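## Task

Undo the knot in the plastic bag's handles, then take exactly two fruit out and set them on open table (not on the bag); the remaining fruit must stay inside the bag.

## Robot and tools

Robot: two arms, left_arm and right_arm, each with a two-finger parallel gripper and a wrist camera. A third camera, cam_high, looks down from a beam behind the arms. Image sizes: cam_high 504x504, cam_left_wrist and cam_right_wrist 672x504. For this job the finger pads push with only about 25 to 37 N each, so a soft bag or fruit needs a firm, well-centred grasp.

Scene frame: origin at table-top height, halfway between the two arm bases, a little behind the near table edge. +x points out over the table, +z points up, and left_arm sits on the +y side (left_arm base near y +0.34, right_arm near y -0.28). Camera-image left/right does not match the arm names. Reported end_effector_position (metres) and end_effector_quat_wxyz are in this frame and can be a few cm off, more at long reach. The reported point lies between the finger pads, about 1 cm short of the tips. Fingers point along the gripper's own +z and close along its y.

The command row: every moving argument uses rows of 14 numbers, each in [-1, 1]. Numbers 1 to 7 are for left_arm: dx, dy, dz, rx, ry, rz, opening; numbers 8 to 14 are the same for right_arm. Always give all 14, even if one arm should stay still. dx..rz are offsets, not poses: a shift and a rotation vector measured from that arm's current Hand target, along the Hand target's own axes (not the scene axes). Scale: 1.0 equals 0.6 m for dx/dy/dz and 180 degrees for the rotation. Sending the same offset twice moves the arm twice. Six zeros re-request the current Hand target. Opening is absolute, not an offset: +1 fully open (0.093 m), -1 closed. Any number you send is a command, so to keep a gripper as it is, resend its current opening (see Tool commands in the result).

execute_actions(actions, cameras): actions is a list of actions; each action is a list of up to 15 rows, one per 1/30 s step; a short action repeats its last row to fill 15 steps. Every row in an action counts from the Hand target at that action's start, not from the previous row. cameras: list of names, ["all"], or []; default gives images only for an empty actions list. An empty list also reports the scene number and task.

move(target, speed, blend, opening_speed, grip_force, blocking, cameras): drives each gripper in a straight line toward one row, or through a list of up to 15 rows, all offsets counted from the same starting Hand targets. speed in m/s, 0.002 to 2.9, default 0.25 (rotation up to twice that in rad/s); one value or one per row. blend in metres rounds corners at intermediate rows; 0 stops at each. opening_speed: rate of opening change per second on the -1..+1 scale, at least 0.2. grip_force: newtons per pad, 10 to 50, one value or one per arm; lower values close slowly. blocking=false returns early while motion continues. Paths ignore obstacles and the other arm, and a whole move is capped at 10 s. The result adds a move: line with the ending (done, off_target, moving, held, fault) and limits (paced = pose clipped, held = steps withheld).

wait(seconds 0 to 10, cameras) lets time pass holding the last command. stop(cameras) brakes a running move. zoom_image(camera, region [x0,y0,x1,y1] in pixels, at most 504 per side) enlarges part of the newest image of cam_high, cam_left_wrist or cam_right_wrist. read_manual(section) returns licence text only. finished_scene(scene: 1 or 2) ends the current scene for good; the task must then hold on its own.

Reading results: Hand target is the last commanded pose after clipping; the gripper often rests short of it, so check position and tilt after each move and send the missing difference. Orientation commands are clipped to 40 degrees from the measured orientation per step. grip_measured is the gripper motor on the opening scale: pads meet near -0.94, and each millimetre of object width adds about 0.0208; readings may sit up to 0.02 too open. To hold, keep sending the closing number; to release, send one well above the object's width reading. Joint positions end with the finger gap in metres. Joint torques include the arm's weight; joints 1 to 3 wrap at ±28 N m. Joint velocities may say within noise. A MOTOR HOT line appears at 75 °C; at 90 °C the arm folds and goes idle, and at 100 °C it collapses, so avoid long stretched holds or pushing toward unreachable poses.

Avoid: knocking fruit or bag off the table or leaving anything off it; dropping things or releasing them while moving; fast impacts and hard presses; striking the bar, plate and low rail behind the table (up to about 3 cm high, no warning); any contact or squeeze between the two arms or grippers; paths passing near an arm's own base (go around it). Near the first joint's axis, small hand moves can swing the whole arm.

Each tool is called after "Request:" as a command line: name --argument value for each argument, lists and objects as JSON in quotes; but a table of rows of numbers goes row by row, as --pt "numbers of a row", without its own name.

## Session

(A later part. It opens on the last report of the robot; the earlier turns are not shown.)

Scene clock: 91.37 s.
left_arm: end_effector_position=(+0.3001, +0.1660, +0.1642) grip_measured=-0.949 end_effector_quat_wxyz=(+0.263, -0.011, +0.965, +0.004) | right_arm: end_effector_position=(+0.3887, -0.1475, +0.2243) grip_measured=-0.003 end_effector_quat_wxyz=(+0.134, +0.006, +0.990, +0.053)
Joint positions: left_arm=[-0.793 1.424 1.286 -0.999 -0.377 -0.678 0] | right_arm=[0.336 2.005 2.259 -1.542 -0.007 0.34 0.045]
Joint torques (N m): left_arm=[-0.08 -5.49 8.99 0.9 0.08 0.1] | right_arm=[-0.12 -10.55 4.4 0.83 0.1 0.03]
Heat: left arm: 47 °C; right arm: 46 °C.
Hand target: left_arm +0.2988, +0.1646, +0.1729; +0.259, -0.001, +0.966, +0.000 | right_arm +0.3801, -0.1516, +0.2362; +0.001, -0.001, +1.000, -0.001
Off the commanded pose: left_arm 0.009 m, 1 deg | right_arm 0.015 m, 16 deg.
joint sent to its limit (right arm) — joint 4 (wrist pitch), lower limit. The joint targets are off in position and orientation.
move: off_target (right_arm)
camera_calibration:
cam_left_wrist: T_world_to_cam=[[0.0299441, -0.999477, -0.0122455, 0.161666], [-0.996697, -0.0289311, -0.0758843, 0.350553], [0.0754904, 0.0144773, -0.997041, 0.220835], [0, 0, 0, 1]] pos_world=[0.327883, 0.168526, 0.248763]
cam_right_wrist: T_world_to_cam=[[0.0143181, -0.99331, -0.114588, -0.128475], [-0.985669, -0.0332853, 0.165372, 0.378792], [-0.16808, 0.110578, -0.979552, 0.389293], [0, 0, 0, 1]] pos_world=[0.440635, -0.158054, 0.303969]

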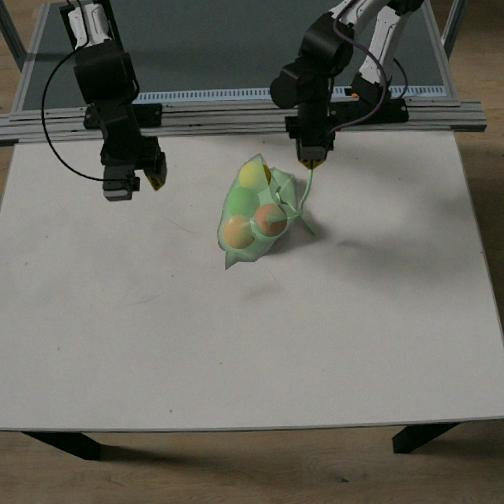

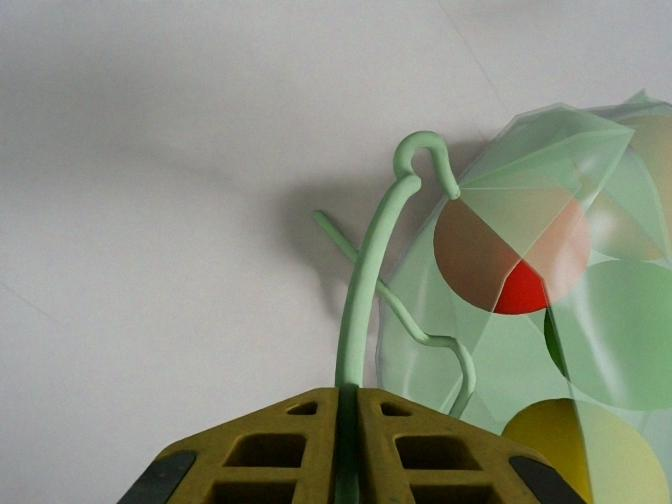

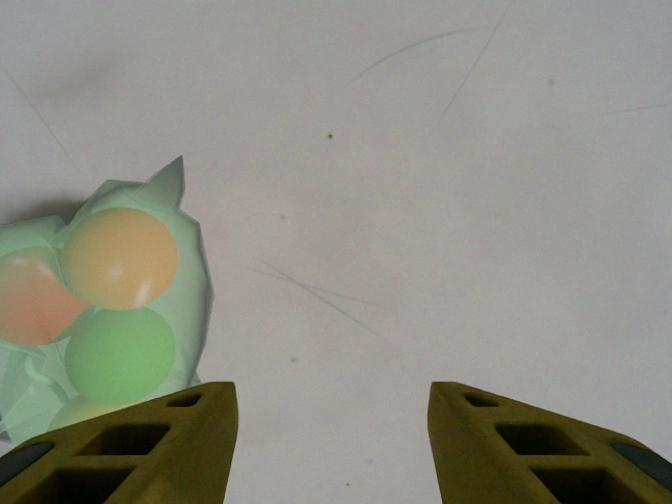

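Request:
move --target '[-0.162,-0.167,-0.08,0,0,0,-1,0,0,0,0,0,0,0]' --speed 0.12 --cameras '["all"]'

Request:
zoom_image --camera "cam_high" --region '[190, 100, 350, 260]'

Scene clock: 93.80 s.
left_arm: end_effector_position=(+0.3638, +0.0626, +0.2541) grip_measured=-0.949 end_effector_quat_wxyz=(+0.255, +0.006, +0.967, -0.004) | right_arm: end_effector_position=(+0.3887, -0.1475, +0.2243) grip_measured=-0.003 end_effector_quat_wxyz=(+0.134, +0.006, +0.990, +0.053)
Joint positions: left_arm=[-0.874 2.064 2.457 -1.556 -0.382 -0.729 0] | right_arm=[0.336 2.005 2.259 -1.542 -0.007 0.34 0.045]
Joint torques (N m): left_arm=[-1.14 -10.33 7.35 0.81 -0.23 -0.33] | right_arm=[-0.1 -10.37 4.41 0.85 0.1 0.02]
Heat: left arm: 47 °C; right arm: 46 °C.
Hand target: left_arm +0.3590, +0.0646, +0.2632; +0.259, -0.001, +0.966, +0.000 | right_arm +0.3801, -0.1516, +0.2362; +0.001, -0.001, +1.000, -0.001
Off the commanded pose: left_arm 0.010 m, 1 deg | right_arm 0.015 m, 16 deg.
joint sent to its limit (left arm) — joint 4 (wrist pitch), lower limit. The joint targets are off in position, not in orientation.
joint sent to its limit (right arm) — joint 4 (wrist pitch), lower limit. The joint targets are off in position and orientation.
move: off_target (right_arm)
camera_calibration:
cam_left_wrist: T_world_to_cam=[[-0.00642943, -0.999966, -0.0051099, 0.0690158], [-0.998189, 0.00672348, -0.0597809, 0.412214], [0.0598132, 0.00471629, -0.998198, 0.313757], [0, 0, 0, 1]] pos_world=[0.393145, 0.0647622, 0.338187]
cam_right_wrist: T_world_to_cam=[[0.0143181, -0.99331, -0.114588, -0.128475], [-0.985669, -0.0332853, 0.165372, 0.378792], [-0.16808, 0.110578, -0.979552, 0.389293], [0, 0, 0, 1]] pos_world=[0.440635, -0.158054, 0.303969]

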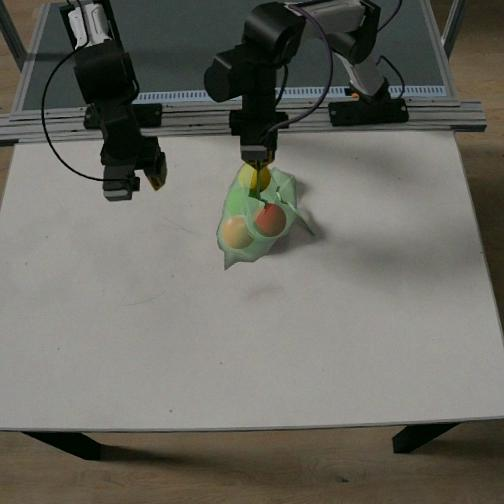

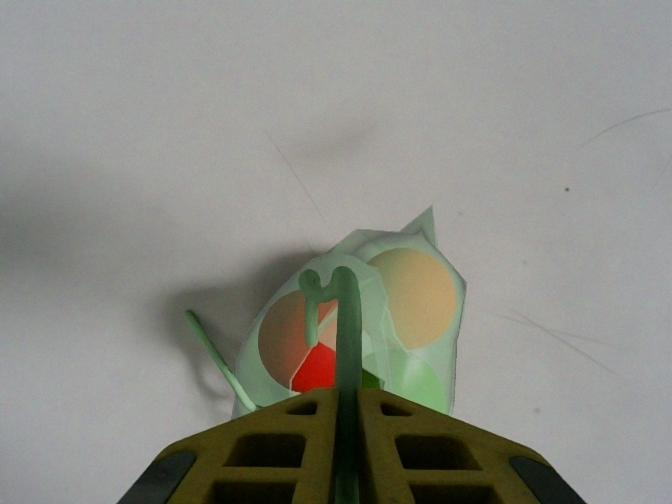

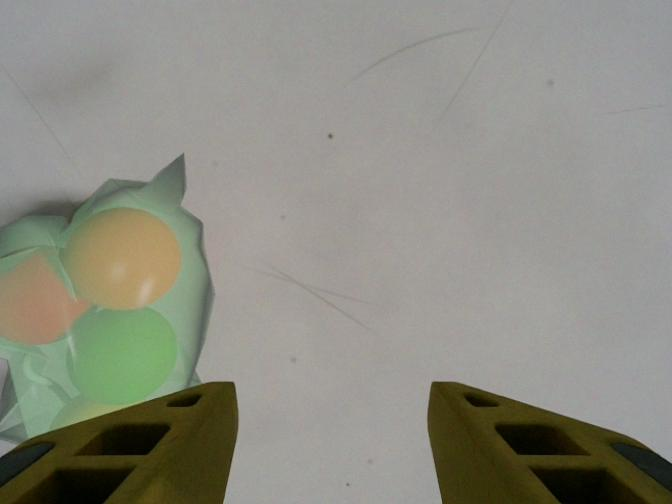

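Scaled by 3.150 from the camera's 504x504 image, which has a finer 720x720 frame.

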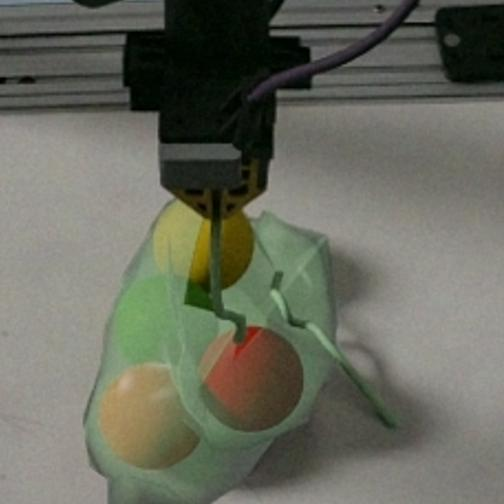

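Request:
move --target '[-0.02,-0.19,0.06,0,0,0,-1,0,-0.25,0,0,0,0,0]' --speed 0.12 --cameras '["all"]'

Request:
zoom_image --camera "cam_high" --region '[190, 100, 350, 260]'

Scene clock: 96.07 s.
left_arm: end_effector_position=(+0.3826, -0.0390, +0.2200) grip_measured=-0.949 end_effector_quat_wxyz=(+0.303, +0.030, +0.951, -0.046) | right_arm: end_effector_position=(+0.3907, -0.3021, +0.2214) grip_measured=-0.003 end_effector_quat_wxyz=(+0.127, +0.008, +0.992, +0.002)
Joint positions: left_arm=[-0.994 2.401 2.834 -1.493 -0.434 -0.761 0] | right_arm=[-0.04 1.936 2.159 -1.542 -0.007 -0.032 0.045]
Joint torques (N m): left_arm=[-1.25 -13.05 7.57 1.74 -0.29 -0.2] | right_arm=[0.16 -10.61 4.59 0.8 0.08 0.03]
Heat: left arm: 47 °C; right arm: 47 °C.
Hand target: left_arm +0.3875, -0.0495, +0.2381; +0.259, -0.001, +0.966, +0.000 | right_arm +0.3803, -0.3016, +0.2365; +0.001, -0.001, +1.000, -0.001
Off the commanded pose: left_arm 0.021 m, 8 deg | right_arm 0.018 m, 15 deg.
elbow stopped short (left arm): the move would have taken joint 3 (elbow) straighter than the controller allows.
joint sent to its limit (right arm) — joint 4 (wrist pitch), lower limit. The joint targets are off in position and orientation.
move: off_target (left_arm, right_arm)
camera_calibration:
cam_left_wrist: T_world_to_cam=[[-0.0775434, -0.995162, 0.0603305, -0.0196466], [-0.984689, 0.0669705, -0.16094, 0.44902], [0.156121, -0.0718867, -0.985118, 0.236304], [0, 0, 0, 1]] pos_world=[0.40373, -0.0326355, 0.306238]
cam_right_wrist: T_world_to_cam=[[-0.00358106, -0.999891, -0.0143542, -0.299649], [-0.983535, 0.000928137, 0.180718, 0.382181], [-0.180685, 0.014765, -0.98343, 0.380745], [0, 0, 0, 1]] pos_world=[0.44361, -0.305592, 0.301068]

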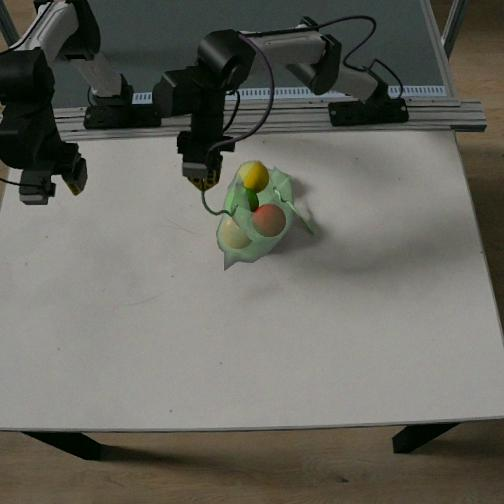

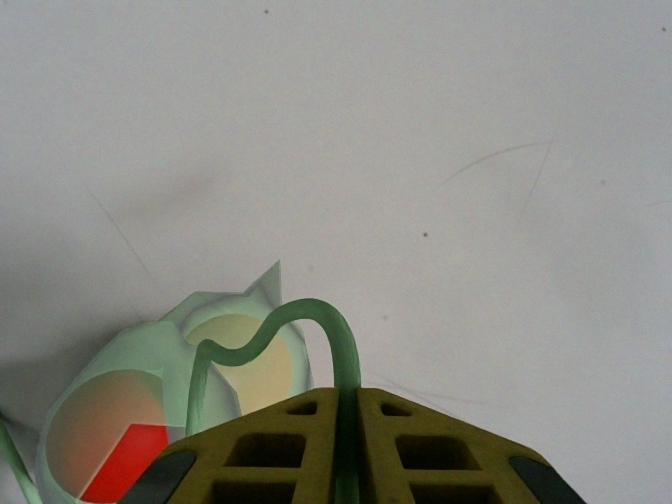

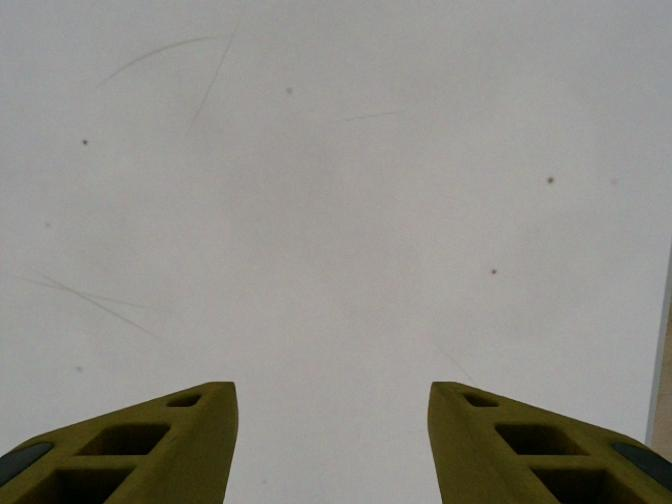

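Scaled by 3.150 from the camera's 504x504 image, which has a finer 720x720 frame.

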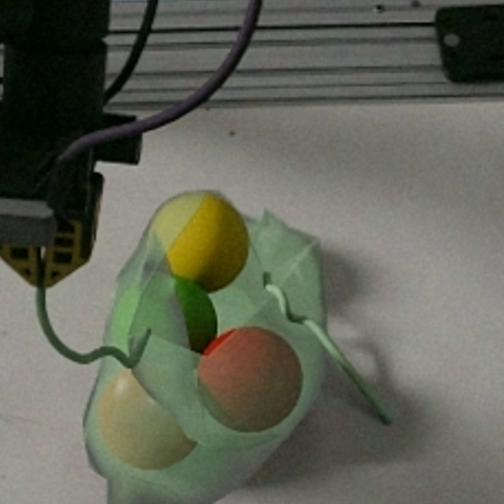

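Request:
move --pt "0.088 -0.033 0.2 0 0 0 -1 0 0 0 0 0 0 0" --pt "0.088 -0.033 0.2 0 0 0 -0.5 0 0 0 0 0 0 0" --speed 0.12 --cameras '["all"]'

Request:
zoom_image --camera "cam_high" --region '[190, 100, 350, 260]'

Scene clock: 98.90 s.
left_arm: end_effector_position=(+0.3940, -0.0601, +0.0899) grip_measured=-0.502 end_effector_quat_wxyz=(+0.239, +0.019, +0.971, +0.025) | right_arm: end_effector_position=(+0.3907, -0.3021, +0.2214) grip_measured=-0.003 end_effector_quat_wxyz=(+0.127, +0.008, +0.992, +0.002)
Joint positions: left_arm=[-0.994 2.657 2.834 -1.454 -0.434 -0.837 0.021] | right_arm=[-0.04 1.936 2.159 -1.542 -0.007 -0.032 0.045]
Joint torques (N m): left_arm=[-0.18 -15.73 7.98 1.29 -0.16 -0.32] | right_arm=[0.2 -10.56 4.49 0.79 0.05 0]
Heat: left arm: 47 °C; right arm: 47 °C.
Hand target: left_arm +0.4019, -0.0694, +0.1078; +0.259, -0.001, +0.966, -0.001 | right_arm +0.3803, -0.3016, +0.2365; +0.001, -0.001, +1.000, -0.001
Off the commanded pose: left_arm 0.022 m, 4 deg | right_arm 0.018 m, 15 deg.
elbow stopped short (left arm): the move would have taken joint 3 (elbow) straighter than the controller allows.
joint sent to its limit (right arm) — joint 4 (wrist pitch), lower limit. The joint targets are off in position and orientation.
move: off_target (left_arm, right_arm); target 2's new opening was sent with left_arm's hand 0.022 m and 4 deg from that target
camera_calibration:
cam_left_wrist: T_world_to_cam=[[-0.0180051, -0.997495, -0.0684073, -0.0439933], [-0.999489, 0.0197636, -0.0251184, 0.431539], [0.0264075, 0.0679201, -0.997341, 0.165467], [0, 0, 0, 1]] pos_world=[0.426157, -0.0636504, 0.172857]
cam_right_wrist: T_world_to_cam=[[-0.00325002, -0.999894, -0.0142115, -0.299739], [-0.983535, 0.000628324, 0.180716, 0.382091], [-0.180688, 0.0145648, -0.983433, 0.380685], [0, 0, 0, 1]] pos_world=[0.443611, -0.305492, 0.301068]

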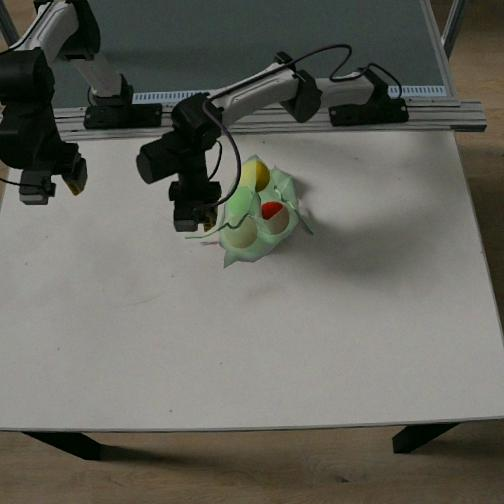

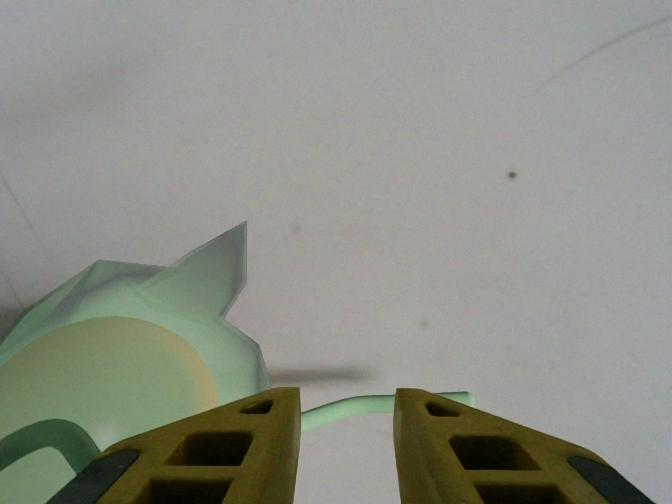

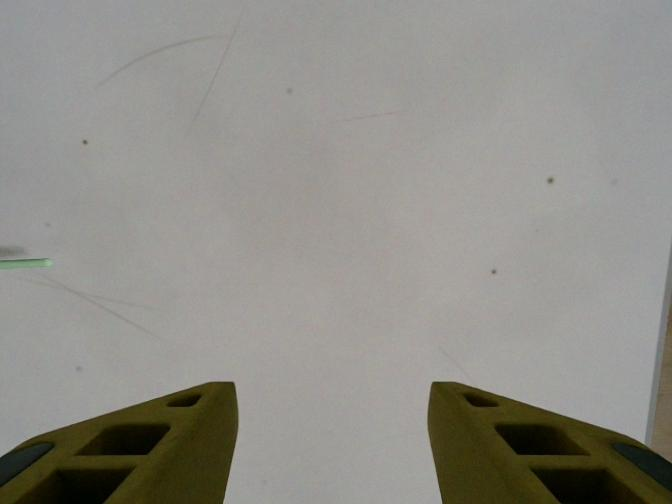

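Scaled by 3.150 from the camera's 504x504 image, which has a finer 720x720 frame.

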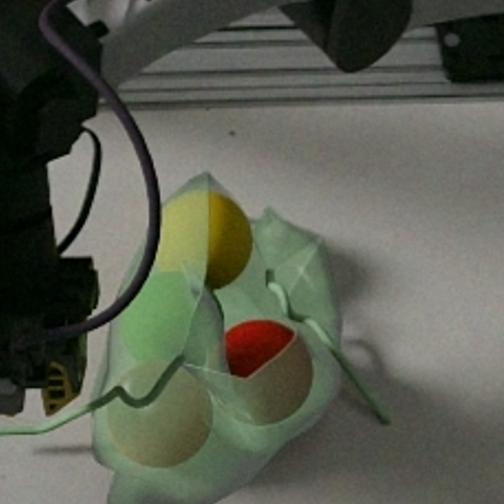

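Request:
move --pt "-0.05 0.05 -0.221 0 0 0 0 0 0 0 0 0 0 0" --pt "0.146 0.367 -0.296 0.276 -0.03 0.417 0.8 0 0 0 0 0 0 0" --blend 0.03 --cameras '["all"]'

Request:
zoom_image --camera "cam_high" --region '[190, 100, 350, 260]'

Scene clock: 104.97 s.
left_arm: end_effector_position=(+0.2434, +0.1507, +0.2074) grip_measured=+0.798 end_effector_quat_wxyz=(+0.218, +0.665, +0.681, -0.217) | right_arm: end_effector_position=(+0.3907, -0.3021, +0.2214) grip_measured=-0.003 end_effector_quat_wxyz=(+0.127, +0.008, +0.992, +0.002)
Joint positions: left_arm=[-0.448 1.392 1.415 -1.283 0.558 1.075 0.083] | right_arm=[-0.04 1.936 2.159 -1.542 -0.007 -0.032 0.045]
Joint torques (N m): left_arm=[0.03 -6.2 7.12 0.61 0.61 0.15] | right_arm=[0.21 -10.52 4.44 0.79 0.11 -0.02]
Heat: left arm: 47 °C; right arm: 48 °C.
Hand target: left_arm +0.2369, +0.1508, +0.2175; +0.224, +0.670, +0.671, -0.224 | right_arm +0.3803, -0.3016, +0.2365; +0.001, -0.001, +1.000, -0.001
Off the commanded pose: left_arm 0.012 m, 2 deg | right_arm 0.018 m, 15 deg.
elbow stopped short (left arm): the move would have taken joint 3 (elbow) straighter than the controller allows.
joint sent to its limit (right arm) — joint 4 (wrist pitch), lower limit. The joint targets are off in position and orientation.
move: off_target (left_arm, right_arm); target 2's new opening was sent with left_arm's hand 0.012 m and 2 deg from that target
camera_calibration:
cam_left_wrist: T_world_to_cam=[[-0.999553, -0.0296704, -0.00367202, 0.251261], [-0.0286389, 0.985499, -0.167245, -0.0726123], [0.00858102, -0.167066, -0.985908, 0.30972], [0, 0, 0, 1]] pos_world=[0.246412, 0.130758, 0.294134]
cam_right_wrist: T_world_to_cam=[[-0.00325002, -0.999894, -0.0142115, -0.299739], [-0.983535, 0.000628324, 0.180716, 0.382091], [-0.180688, 0.0145648, -0.983433, 0.380685], [0, 0, 0, 1]] pos_world=[0.443611, -0.305492, 0.301068]

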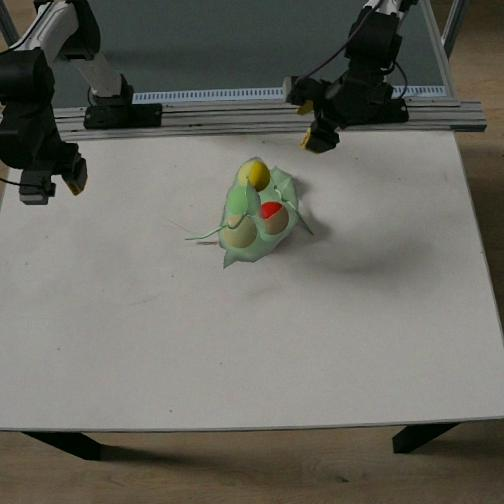

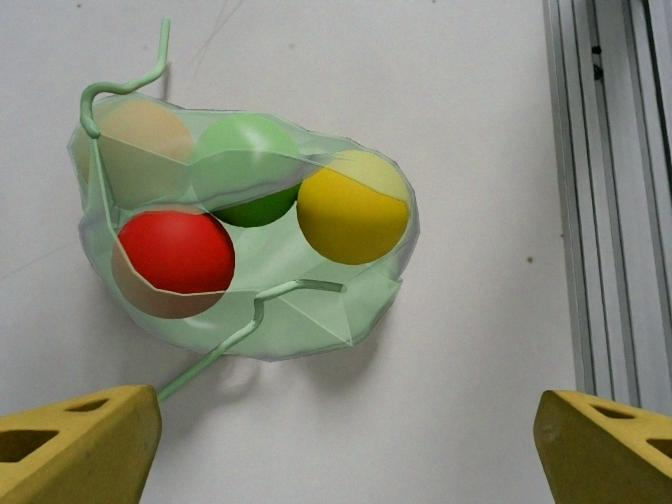

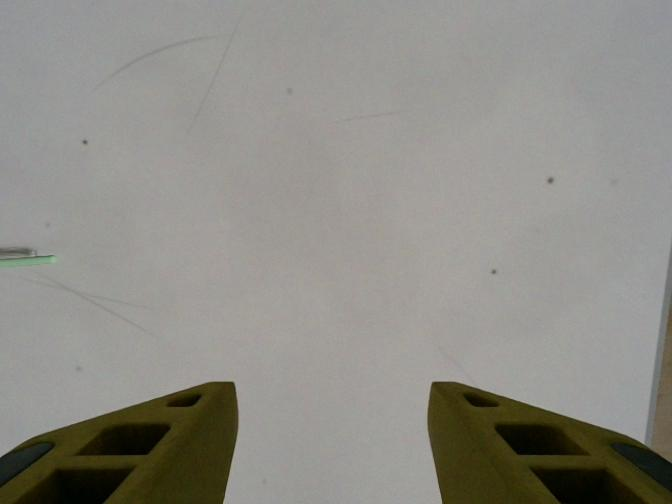

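Scaled by 3.150 from the camera's 504x504 image, which has a finer 720x720 frame.

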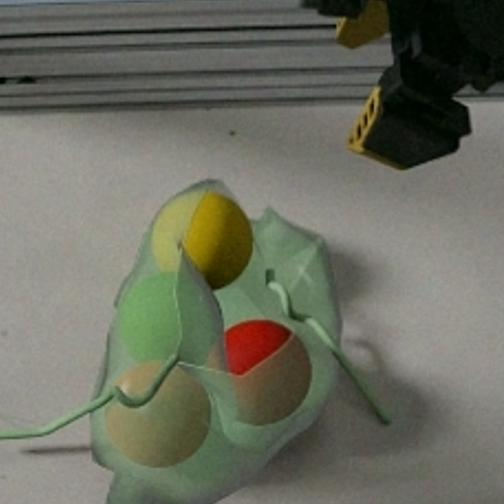

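Request:
move --target '[0.041,-0.04,0.177,-0.067,0,-0.089,1,0,0,0,0,0,0,0]' --cameras '["cam_left_wrist"]'

Scene clock: 107.07 s.
left_arm: end_effector_position=(+0.2073, +0.1124, +0.1083) grip_measured=+1.000 end_effector_quat_wxyz=(+0.231, +0.549, +0.783, -0.182) | right_arm: end_effector_position=(+0.3907, -0.3021, +0.2214) grip_measured=-0.003 end_effector_quat_wxyz=(+0.127, +0.008, +0.992, +0.002)
Joint positions: left_arm=[-0.759 1.198 0.855 -0.682 0.295 0.444 0.093] | right_arm=[-0.04 1.936 2.159 -1.542 -0.007 -0.032 0.045]
Joint torques (N m): left_arm=[-1.09 -5.52 5.89 1.83 0.14 -0.31] | right_arm=[0.16 -10.55 4.38 0.75 0.09 0.02]
Heat: left arm: 47 °C; right arm: 49 °C.
Hand target: left_arm +0.2130, +0.1065, +0.1179; +0.260, +0.543, +0.778, -0.182 | right_arm +0.3803, -0.3016, +0.2365; +0.001, -0.001, +1.000, -0.001
Off the commanded pose: left_arm 0.013 m, 3 deg | right_arm 0.018 m, 15 deg.
joint sent to its limit (right arm) — joint 4 (wrist pitch), lower limit. The joint targets are off in position and orientation.
move: off_target (left_arm, right_arm)
camera_calibration:
cam_left_wrist: T_world_to_cam=[[-0.940418, -0.339238, 0.0230784, 0.233399], [-0.339041, 0.93039, -0.139377, 0.0149739], [0.0258101, -0.138898, -0.98997, 0.19967], [0, 0, 0, 1]] pos_world=[0.219416, 0.0929799, 0.194368]
Images, in order (width x height): cam_left_wrist 672x504.

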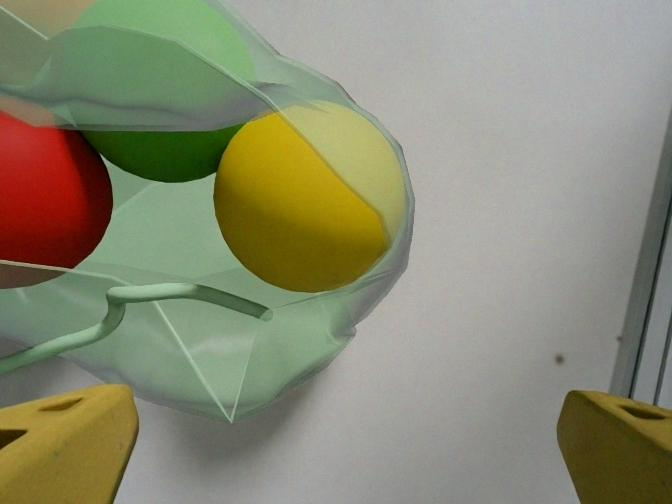

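Request:
move --pt "-0.012 0.017 0.04 0 0 0 1 0 0 0 0 0 0 0" --pt "-0.012 0.017 0.163 0 0 0 1 0 0 0 0 0 0 0" --speed 0.1 --cameras '["all"]'

Request:
zoom_image --camera "cam_high" --region '[190, 100, 350, 260]'

Scene clock: 109.80 s.
left_arm: end_effector_position=(+0.2389, +0.0578, +0.0379) grip_measured=+1.000 end_effector_quat_wxyz=(+0.238, +0.549, +0.781, -0.181) | right_arm: end_effector_position=(+0.3907, -0.3021, +0.2214) grip_measured=-0.003 end_effector_quat_wxyz=(+0.127, +0.008, +0.992, +0.002)
Joint positions: left_arm=[-0.834 1.528 0.815 -0.282 0.25 0.381 0.093] | right_arm=[-0.04 1.936 2.159 -1.542 -0.007 -0.032 0.045]
Joint torques (N m): left_arm=[-1.18 -6.06 5.76 1.91 0.11 -0.31] | right_arm=[0.24 -10.47 4.44 0.79 0.09 0.04]
Heat: left arm: 46 °C; right arm: 49 °C.
Hand target: left_arm +0.2447, +0.0494, +0.0441; +0.260, +0.543, +0.778, -0.182 | right_arm +0.3803, -0.3016, +0.2365; +0.001, -0.001, +1.000, -0.001
Off the commanded pose: left_arm 0.012 m, 3 deg | right_arm 0.018 m, 15 deg.
joint sent to its limit (right arm) — joint 4 (wrist pitch), lower limit. The joint targets are off in position and orientation.
move: off_target (left_arm, right_arm)
camera_calibration:
cam_left_wrist: T_world_to_cam=[[-0.940467, -0.339662, 0.0123442, 0.246613], [-0.337637, 0.929457, -0.148698, 0.0667911], [0.0390336, -0.144013, -0.988806, 0.118596], [0, 0, 0, 1]] pos_world=[0.249853, 0.038765, 0.124156]
cam_right_wrist: T_world_to_cam=[[-0.00325002, -0.999894, -0.0142115, -0.299739], [-0.983535, 0.000628324, 0.180716, 0.382091], [-0.180688, 0.0145648, -0.983433, 0.380685], [0, 0, 0, 1]] pos_world=[0.443611, -0.305492, 0.301068]

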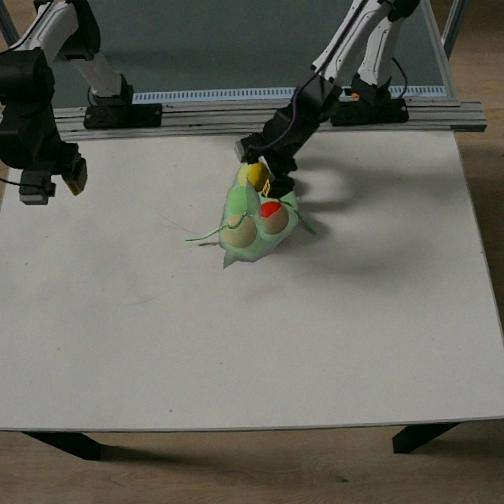

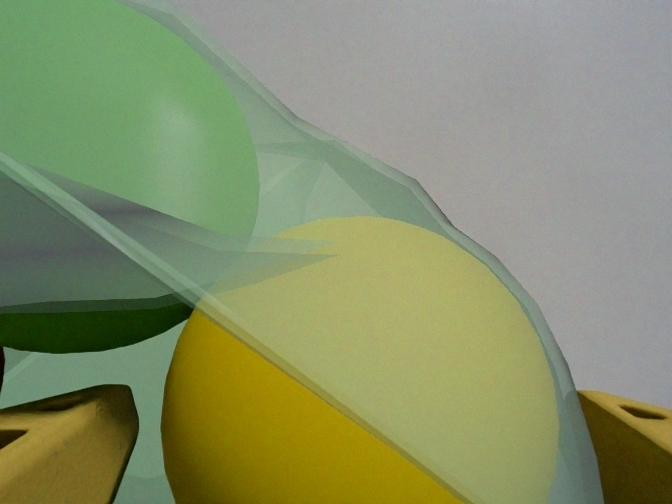

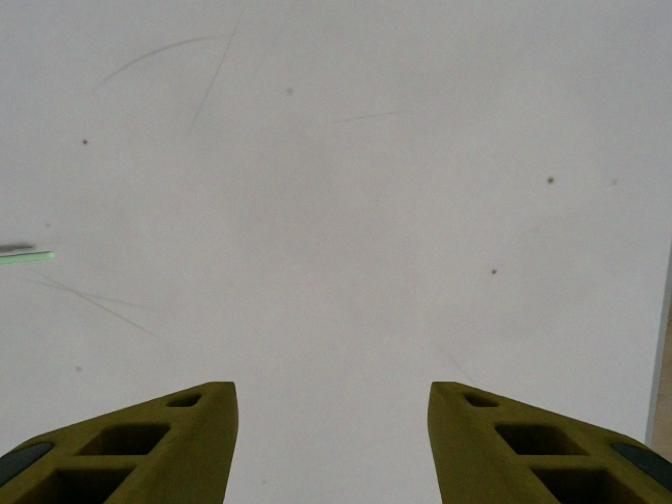

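Scaled by 3.150 from the camera's 504x504 image, which has a finer 720x720 frame.

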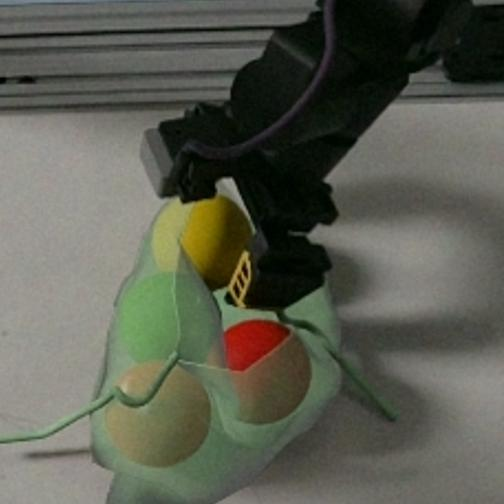

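Request:
move --target '[0,0,0,0,0,0,0.2,0,0,0,0,0,0,0]' --opening_speed 0.4 --cameras '["cam_left_wrist"]'

Scene clock: 112.40 s.
left_arm: end_effector_position=(+0.2389, +0.0577, +0.0380) grip_measured=+0.377 end_effector_quat_wxyz=(+0.238, +0.549, +0.781, -0.181) | right_arm: end_effector_position=(+0.3907, -0.3021, +0.2214) grip_measured=-0.003 end_effector_quat_wxyz=(+0.127, +0.008, +0.992, +0.002)
Joint positions: left_arm=[-0.834 1.528 0.815 -0.281 0.25 0.38 0.063] | right_arm=[-0.04 1.936 2.159 -1.542 -0.007 -0.032 0.045]
Joint torques (N m): left_arm=[-1.29 -6 5.68 1.92 0.11 -0.32] | right_arm=[0.23 -10.52 4.38 0.84 0.12 0.04]
Heat: left arm: 46 °C; right arm: 49 °C.
Hand target: left_arm +0.2447, +0.0494, +0.0441; +0.260, +0.543, +0.778, -0.182 | right_arm +0.3803, -0.3016, +0.2365; +0.001, -0.001, +1.000, -0.001
Off the commanded pose: left_arm 0.012 m, 3 deg | right_arm 0.018 m, 15 deg.
joint sent to its limit (right arm) — joint 4 (wrist pitch), lower limit. The joint targets are off in position and orientation.
move: off_target (left_arm, right_arm)
camera_calibration:
cam_left_wrist: T_world_to_cam=[[-0.94035, -0.339982, 0.0124087, 0.246586], [-0.337951, 0.929294, -0.149001, 0.0669291], [0.0391265, -0.144307, -0.988759, 0.118677], [0, 0, 0, 1]] pos_world=[0.249853, 0.038764, 0.124256]
Images, in order (width x height): cam_left_wrist 672x504.

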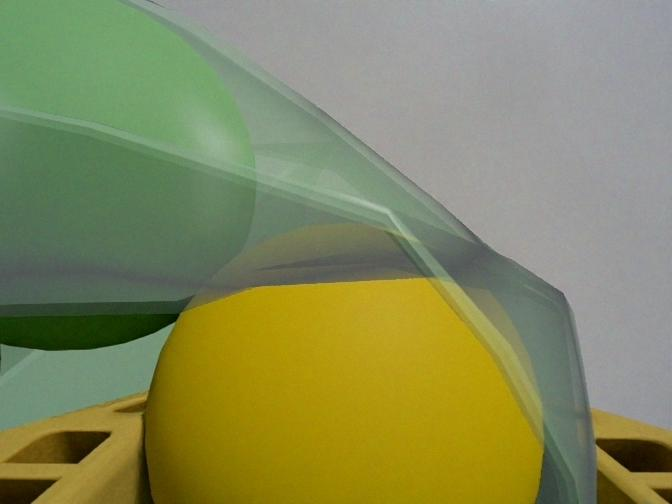

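Request:
move --pt "0.04 0.046 -0.155 0 0 0 0.2 0 0 0 0 0 0 0" --pt "0.213 0.12 -0.264 0 0 0 0.2 0 0 0 0 0 0 0" --speed 0.1 --cameras '["all"]'

Request:
zoom_image --camera "cam_high" --region '[190, 100, 390, 300]'

Scene clock: 116.47 s.
left_arm: end_effector_position=(+0.2431, +0.2607, +0.0839) grip_measured=+0.377 end_effector_quat_wxyz=(+0.251, +0.540, +0.784, -0.175) | right_arm: end_effector_position=(+0.3907, -0.3021, +0.2214) grip_measured=-0.003 end_effector_quat_wxyz=(+0.127, +0.008, +0.992, +0.002)
Joint positions: left_arm=[0.003 1.206 0.788 -0.907 0.597 1.197 0.063] | right_arm=[-0.04 1.936 2.159 -1.542 -0.007 -0.032 0.045]
Joint torques (N m): left_arm=[0.21 -3.06 8.16 0.45 0.63 0.15] | right_arm=[0.27 -10.55 4.56 0.78 0.08 0.01]
Motor temperatures (°C): left_arm=[26 40 47 38 26 27 30] | right_arm=[25 50 39 41 27 24 27]
Heat: left arm: 47 °C; right arm: 50 °C.
Hand target: left_arm +0.2444, +0.2594, +0.0937; +0.260, +0.543, +0.778, -0.182 | right_arm +0.3803, -0.3016, +0.2365; +0.001, -0.001, +1.000, -0.001
Off the commanded pose: left_arm 0.010 m, 2 deg | right_arm 0.018 m, 15 deg.
joint sent to its limit (right arm) — joint 4 (wrist pitch), lower limit. The joint targets are off in position and orientation.
move: off_target (right_arm)
camera_calibration:
cam_left_wrist: T_world_to_cam=[[-0.931433, -0.363872, -0.00549251, 0.324489], [-0.358058, 0.91904, -0.164804, -0.104442], [0.0650154, -0.151538, -0.986311, 0.188549], [0, 0, 0, 1]] pos_world=[0.252585, 0.242631, 0.170538]
cam_right_wrist: T_world_to_cam=[[-0.00325002, -0.999894, -0.0142115, -0.299739], [-0.983535, 0.000628324, 0.180716, 0.382091], [-0.180688, 0.0145648, -0.983433, 0.380685], [0, 0, 0, 1]] pos_world=[0.443611, -0.305492, 0.301068]

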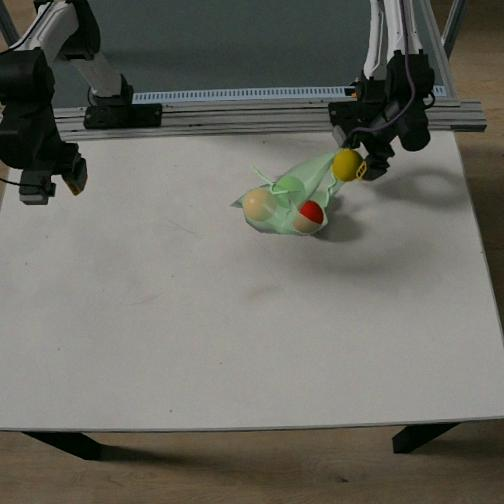

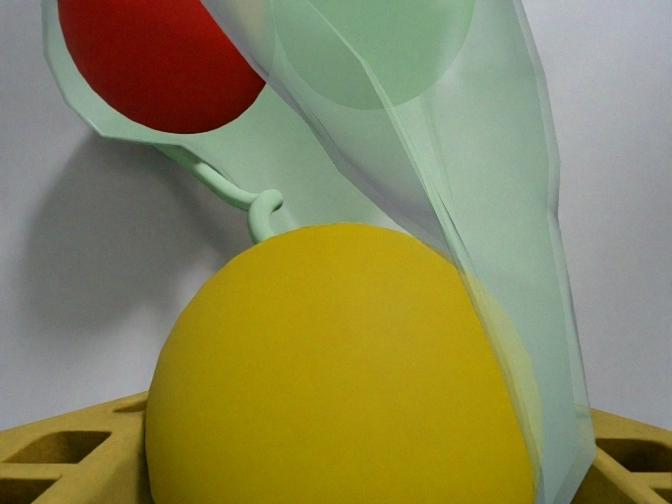

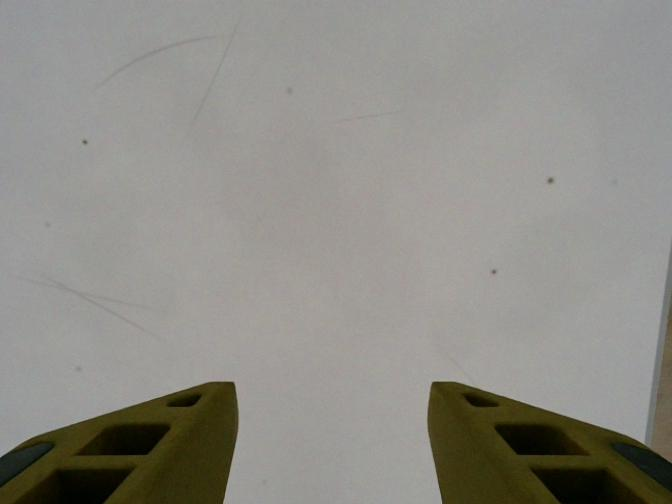

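Scaled by 2.520 from the camera's 504x504 image, which has a finer 720x720 frame.

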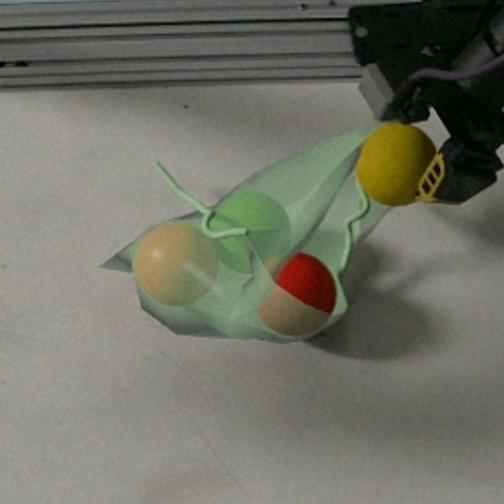

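Request:
move --pt "0.085 0.017 0.034 0 0 0 0.2 0 0 0 0 0 0 0" --pt "0.085 0.017 0.034 0 0 0 0.95 0 0 0 0 0 0 0" --speed 0.1 --opening_speed 0.4 --cameras '["all"]'

Request:
zoom_image --camera "cam_high" --region '[220, 100, 420, 300]'

Scene clock: 120.40 s.
left_arm: end_effector_position=(+0.2368, +0.2893, +0.0430) grip_measured=+0.948 end_effector_quat_wxyz=(+0.240, +0.537, +0.787, -0.188) | right_arm: end_effector_position=(+0.3907, -0.3021, +0.2214) grip_measured=-0.003 end_effector_quat_wxyz=(+0.127, +0.008, +0.992, +0.002)
Joint positions: left_arm=[0.155 1.318 0.702 -0.852 0.628 1.384 0.091] | right_arm=[-0.04 1.936 2.159 -1.542 -0.007 -0.032 0.045]
Joint torques (N m): left_arm=[0.1 -3.43 5.3 0.8 0.66 0.16] | right_arm=[0.13 -10.65 4.46 0.8 0.08 0.03]
Heat: left arm: 46 °C; right arm: 50 °C.
Hand target: left_arm +0.2442, +0.2897, +0.0467; +0.260, +0.543, +0.778, -0.182 | right_arm +0.3803, -0.3016, +0.2365; +0.001, -0.001, +1.000, -0.001
Off the commanded pose: left_arm 0.008 m, 3 deg | right_arm 0.018 m, 15 deg.
joint sent to its limit (right arm) — joint 4 (wrist pitch), lower limit. The joint targets are off in position and orientation.
move: off_target (left_arm, right_arm); target 2's new opening was sent with left_arm's hand 0.009 m and 3 deg from that target
camera_calibration:
cam_left_wrist: T_world_to_cam=[[-0.932439, -0.360089, 0.0298812, 0.326434], [-0.360047, 0.919001, -0.160632, -0.139462], [0.0303811, -0.160538, -0.986562, 0.163797], [0, 0, 0, 1]] pos_world=[0.249191, 0.272007, 0.129439]
cam_right_wrist: T_world_to_cam=[[-0.00325002, -0.999894, -0.0142115, -0.299739], [-0.983535, 0.000628324, 0.180716, 0.382091], [-0.180688, 0.0145648, -0.983433, 0.380685], [0, 0, 0, 1]] pos_world=[0.443611, -0.305492, 0.301068]

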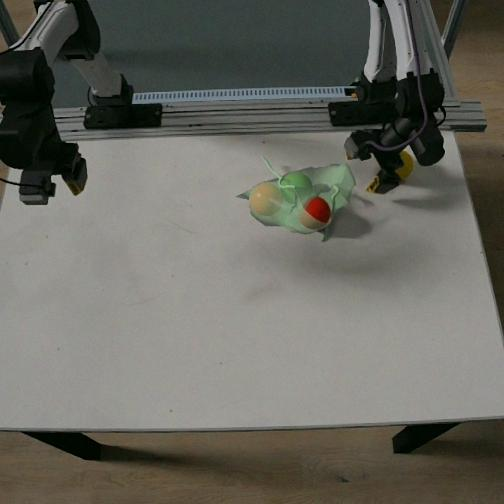

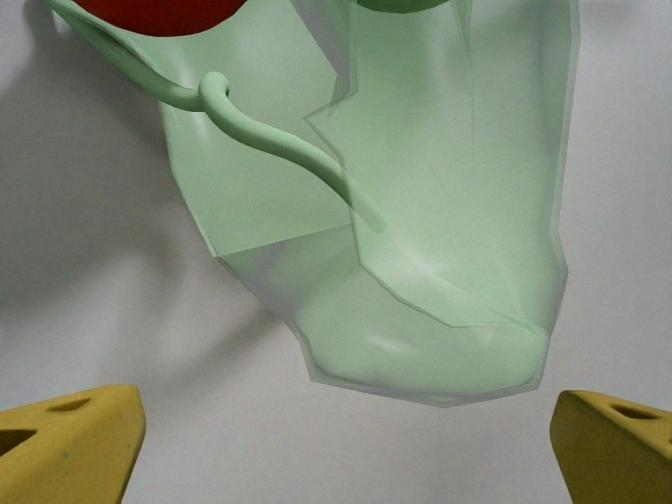

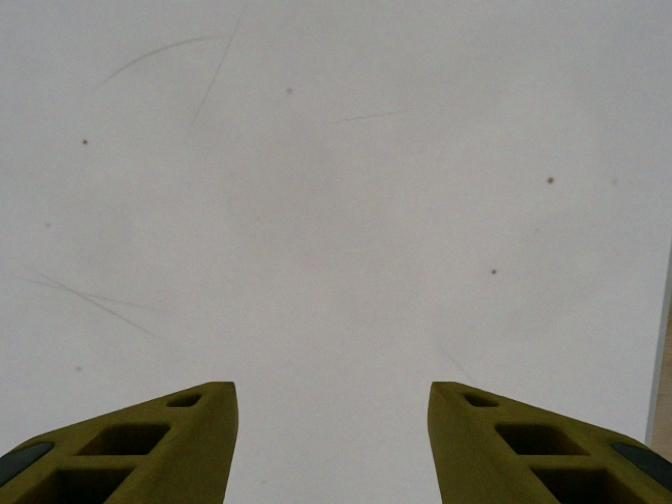

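Scaled by 2.520 from the camera's 504x504 image, which has a finer 720x720 frame.

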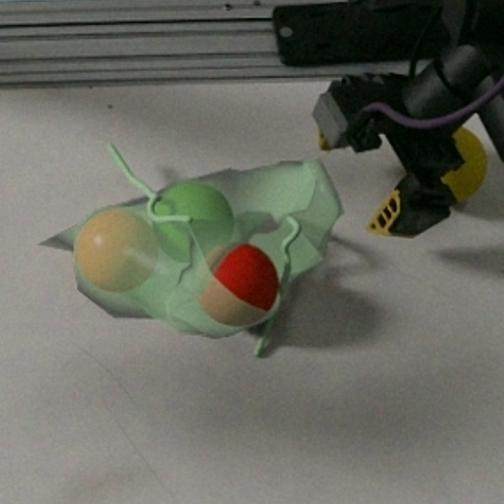

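Request:
wait --seconds 0.3 --cameras '["cam_high"]'

Scene clock: 120.77 s.
left_arm: end_effector_position=(+0.2368, +0.2893, +0.0430) grip_measured=+0.948 end_effector_quat_wxyz=(+0.240, +0.537, +0.787, -0.188) | right_arm: end_effector_position=(+0.3907, -0.3021, +0.2214) grip_measured=-0.003 end_effector_quat_wxyz=(+0.127, +0.008, +0.992, +0.002)
Joint positions: left_arm=[0.155 1.318 0.702 -0.852 0.628 1.384 0.091] | right_arm=[-0.04 1.936 2.159 -1.542 -0.007 -0.032 0.045]
Joint torques (N m): left_arm=[0.16 -3.41 5.33 0.77 0.67 0.15] | right_arm=[0.13 -10.44 4.44 0.78 0.11 0.02]
Heat: left arm: 46 °C; right arm: 50 °C.
Hand target: left_arm +0.2442, +0.2897, +0.0467; +0.260, +0.543, +0.778, -0.182 | right_arm +0.3803, -0.3016, +0.2365; +0.001, -0.001, +1.000, -0.001
Tool commands: left_gripper/opening=+0.95 right_gripper/opening=+0.0
Off the commanded pose: left_arm 0.008 m, 3 deg | right_arm 0.018 m, 15 deg.
wait: 0.30 s; at rest by 0.10 s
Images, in order (width x height): cam_high 504x504.

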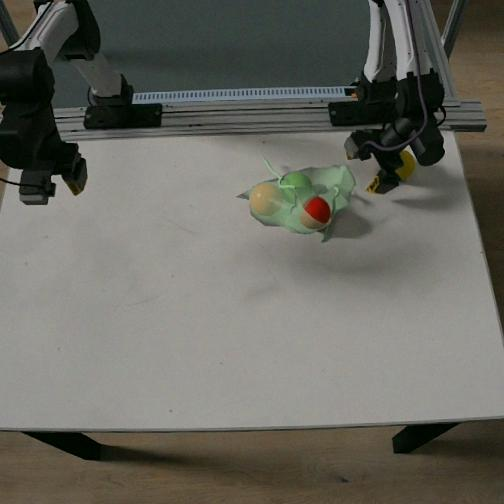

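Request:
move --target '[-0.195,-0.034,-0.103,0,0,0,0.95,0,0,0,0,0,0,0]' --speed 0.1 --cameras '["all"]'

Request:
zoom_image --camera "cam_high" --region '[220, 100, 480, 300]'

Scene clock: 123.13 s.
left_arm: end_effector_position=(+0.2462, +0.2279, +0.1550) grip_measured=+0.948 end_effector_quat_wxyz=(+0.257, +0.548, +0.773, -0.191) | right_arm: end_effector_position=(+0.3907, -0.3021, +0.2214) grip_measured=-0.003 end_effector_quat_wxyz=(+0.127, +0.008, +0.992, +0.002)
Joint positions: left_arm=[-0.136 1.188 1.043 -1.102 0.596 1.061 0.091] | right_arm=[-0.04 1.936 2.159 -1.542 -0.007 -0.032 0.045]
Joint torques (N m): left_arm=[-1.01 -5.09 8.46 0.63 0.3 -0.32] | right_arm=[0.23 -10.56 4.31 0.8 0.13 0.04]
Heat: left arm: 46 °C; right arm: 50 °C.
Hand target: left_arm +0.2445, +0.2299, +0.1665; +0.260, +0.543, +0.778, -0.182 | right_arm +0.3803, -0.3016, +0.2365; +0.001, -0.001, +1.000, -0.001
Off the commanded pose: left_arm 0.012 m, 1 deg | right_arm 0.018 m, 15 deg.
joint sent to its limit (right arm) — joint 4 (wrist pitch), lower limit. The joint targets are off in position and orientation.
move: off_target (left_arm, right_arm)
camera_calibration:
cam_left_wrist: T_world_to_cam=[[-0.942155, -0.335143, 0.00480445, 0.310369], [-0.329661, 0.923963, -0.193947, -0.065125], [0.0605609, -0.184312, -0.981, 0.261286], [0, 0, 0, 1]] pos_world=[0.255123, 0.212349, 0.2422]
cam_right_wrist: T_world_to_cam=[[-0.00325002, -0.999894, -0.0142115, -0.299739], [-0.983535, 0.000628324, 0.180716, 0.382091], [-0.180688, 0.0145648, -0.983433, 0.380685], [0, 0, 0, 1]] pos_world=[0.443611, -0.305492, 0.301068]

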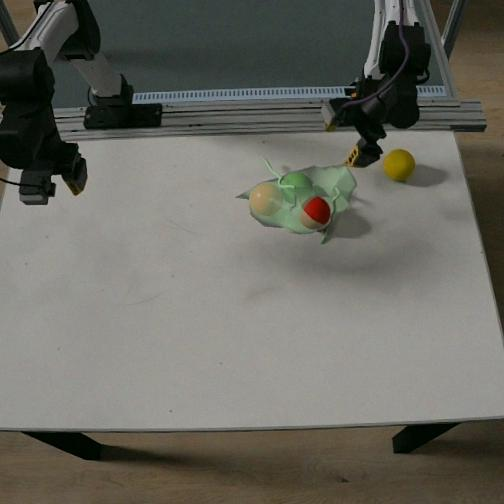

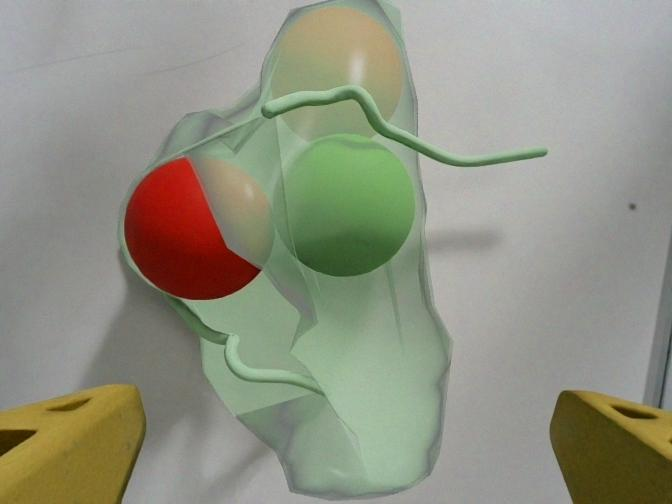

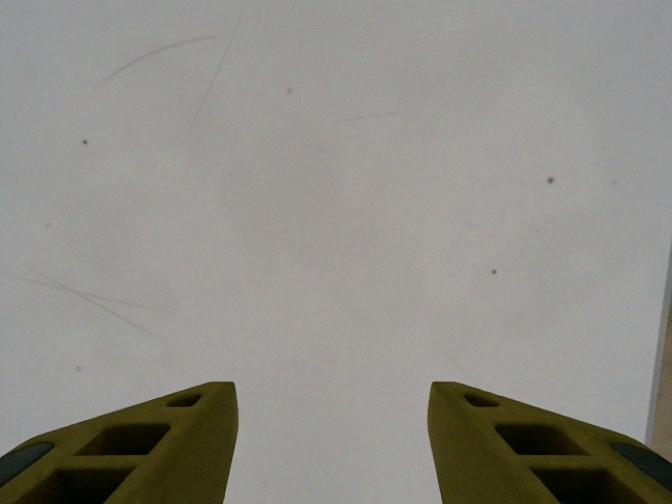

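Scaled by 1.938 from the camera's 504x504 image, which has a finer 720x720 frame.

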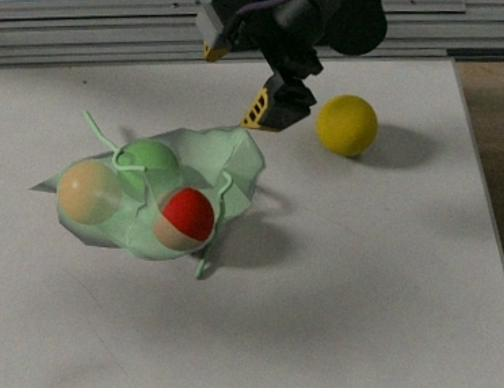

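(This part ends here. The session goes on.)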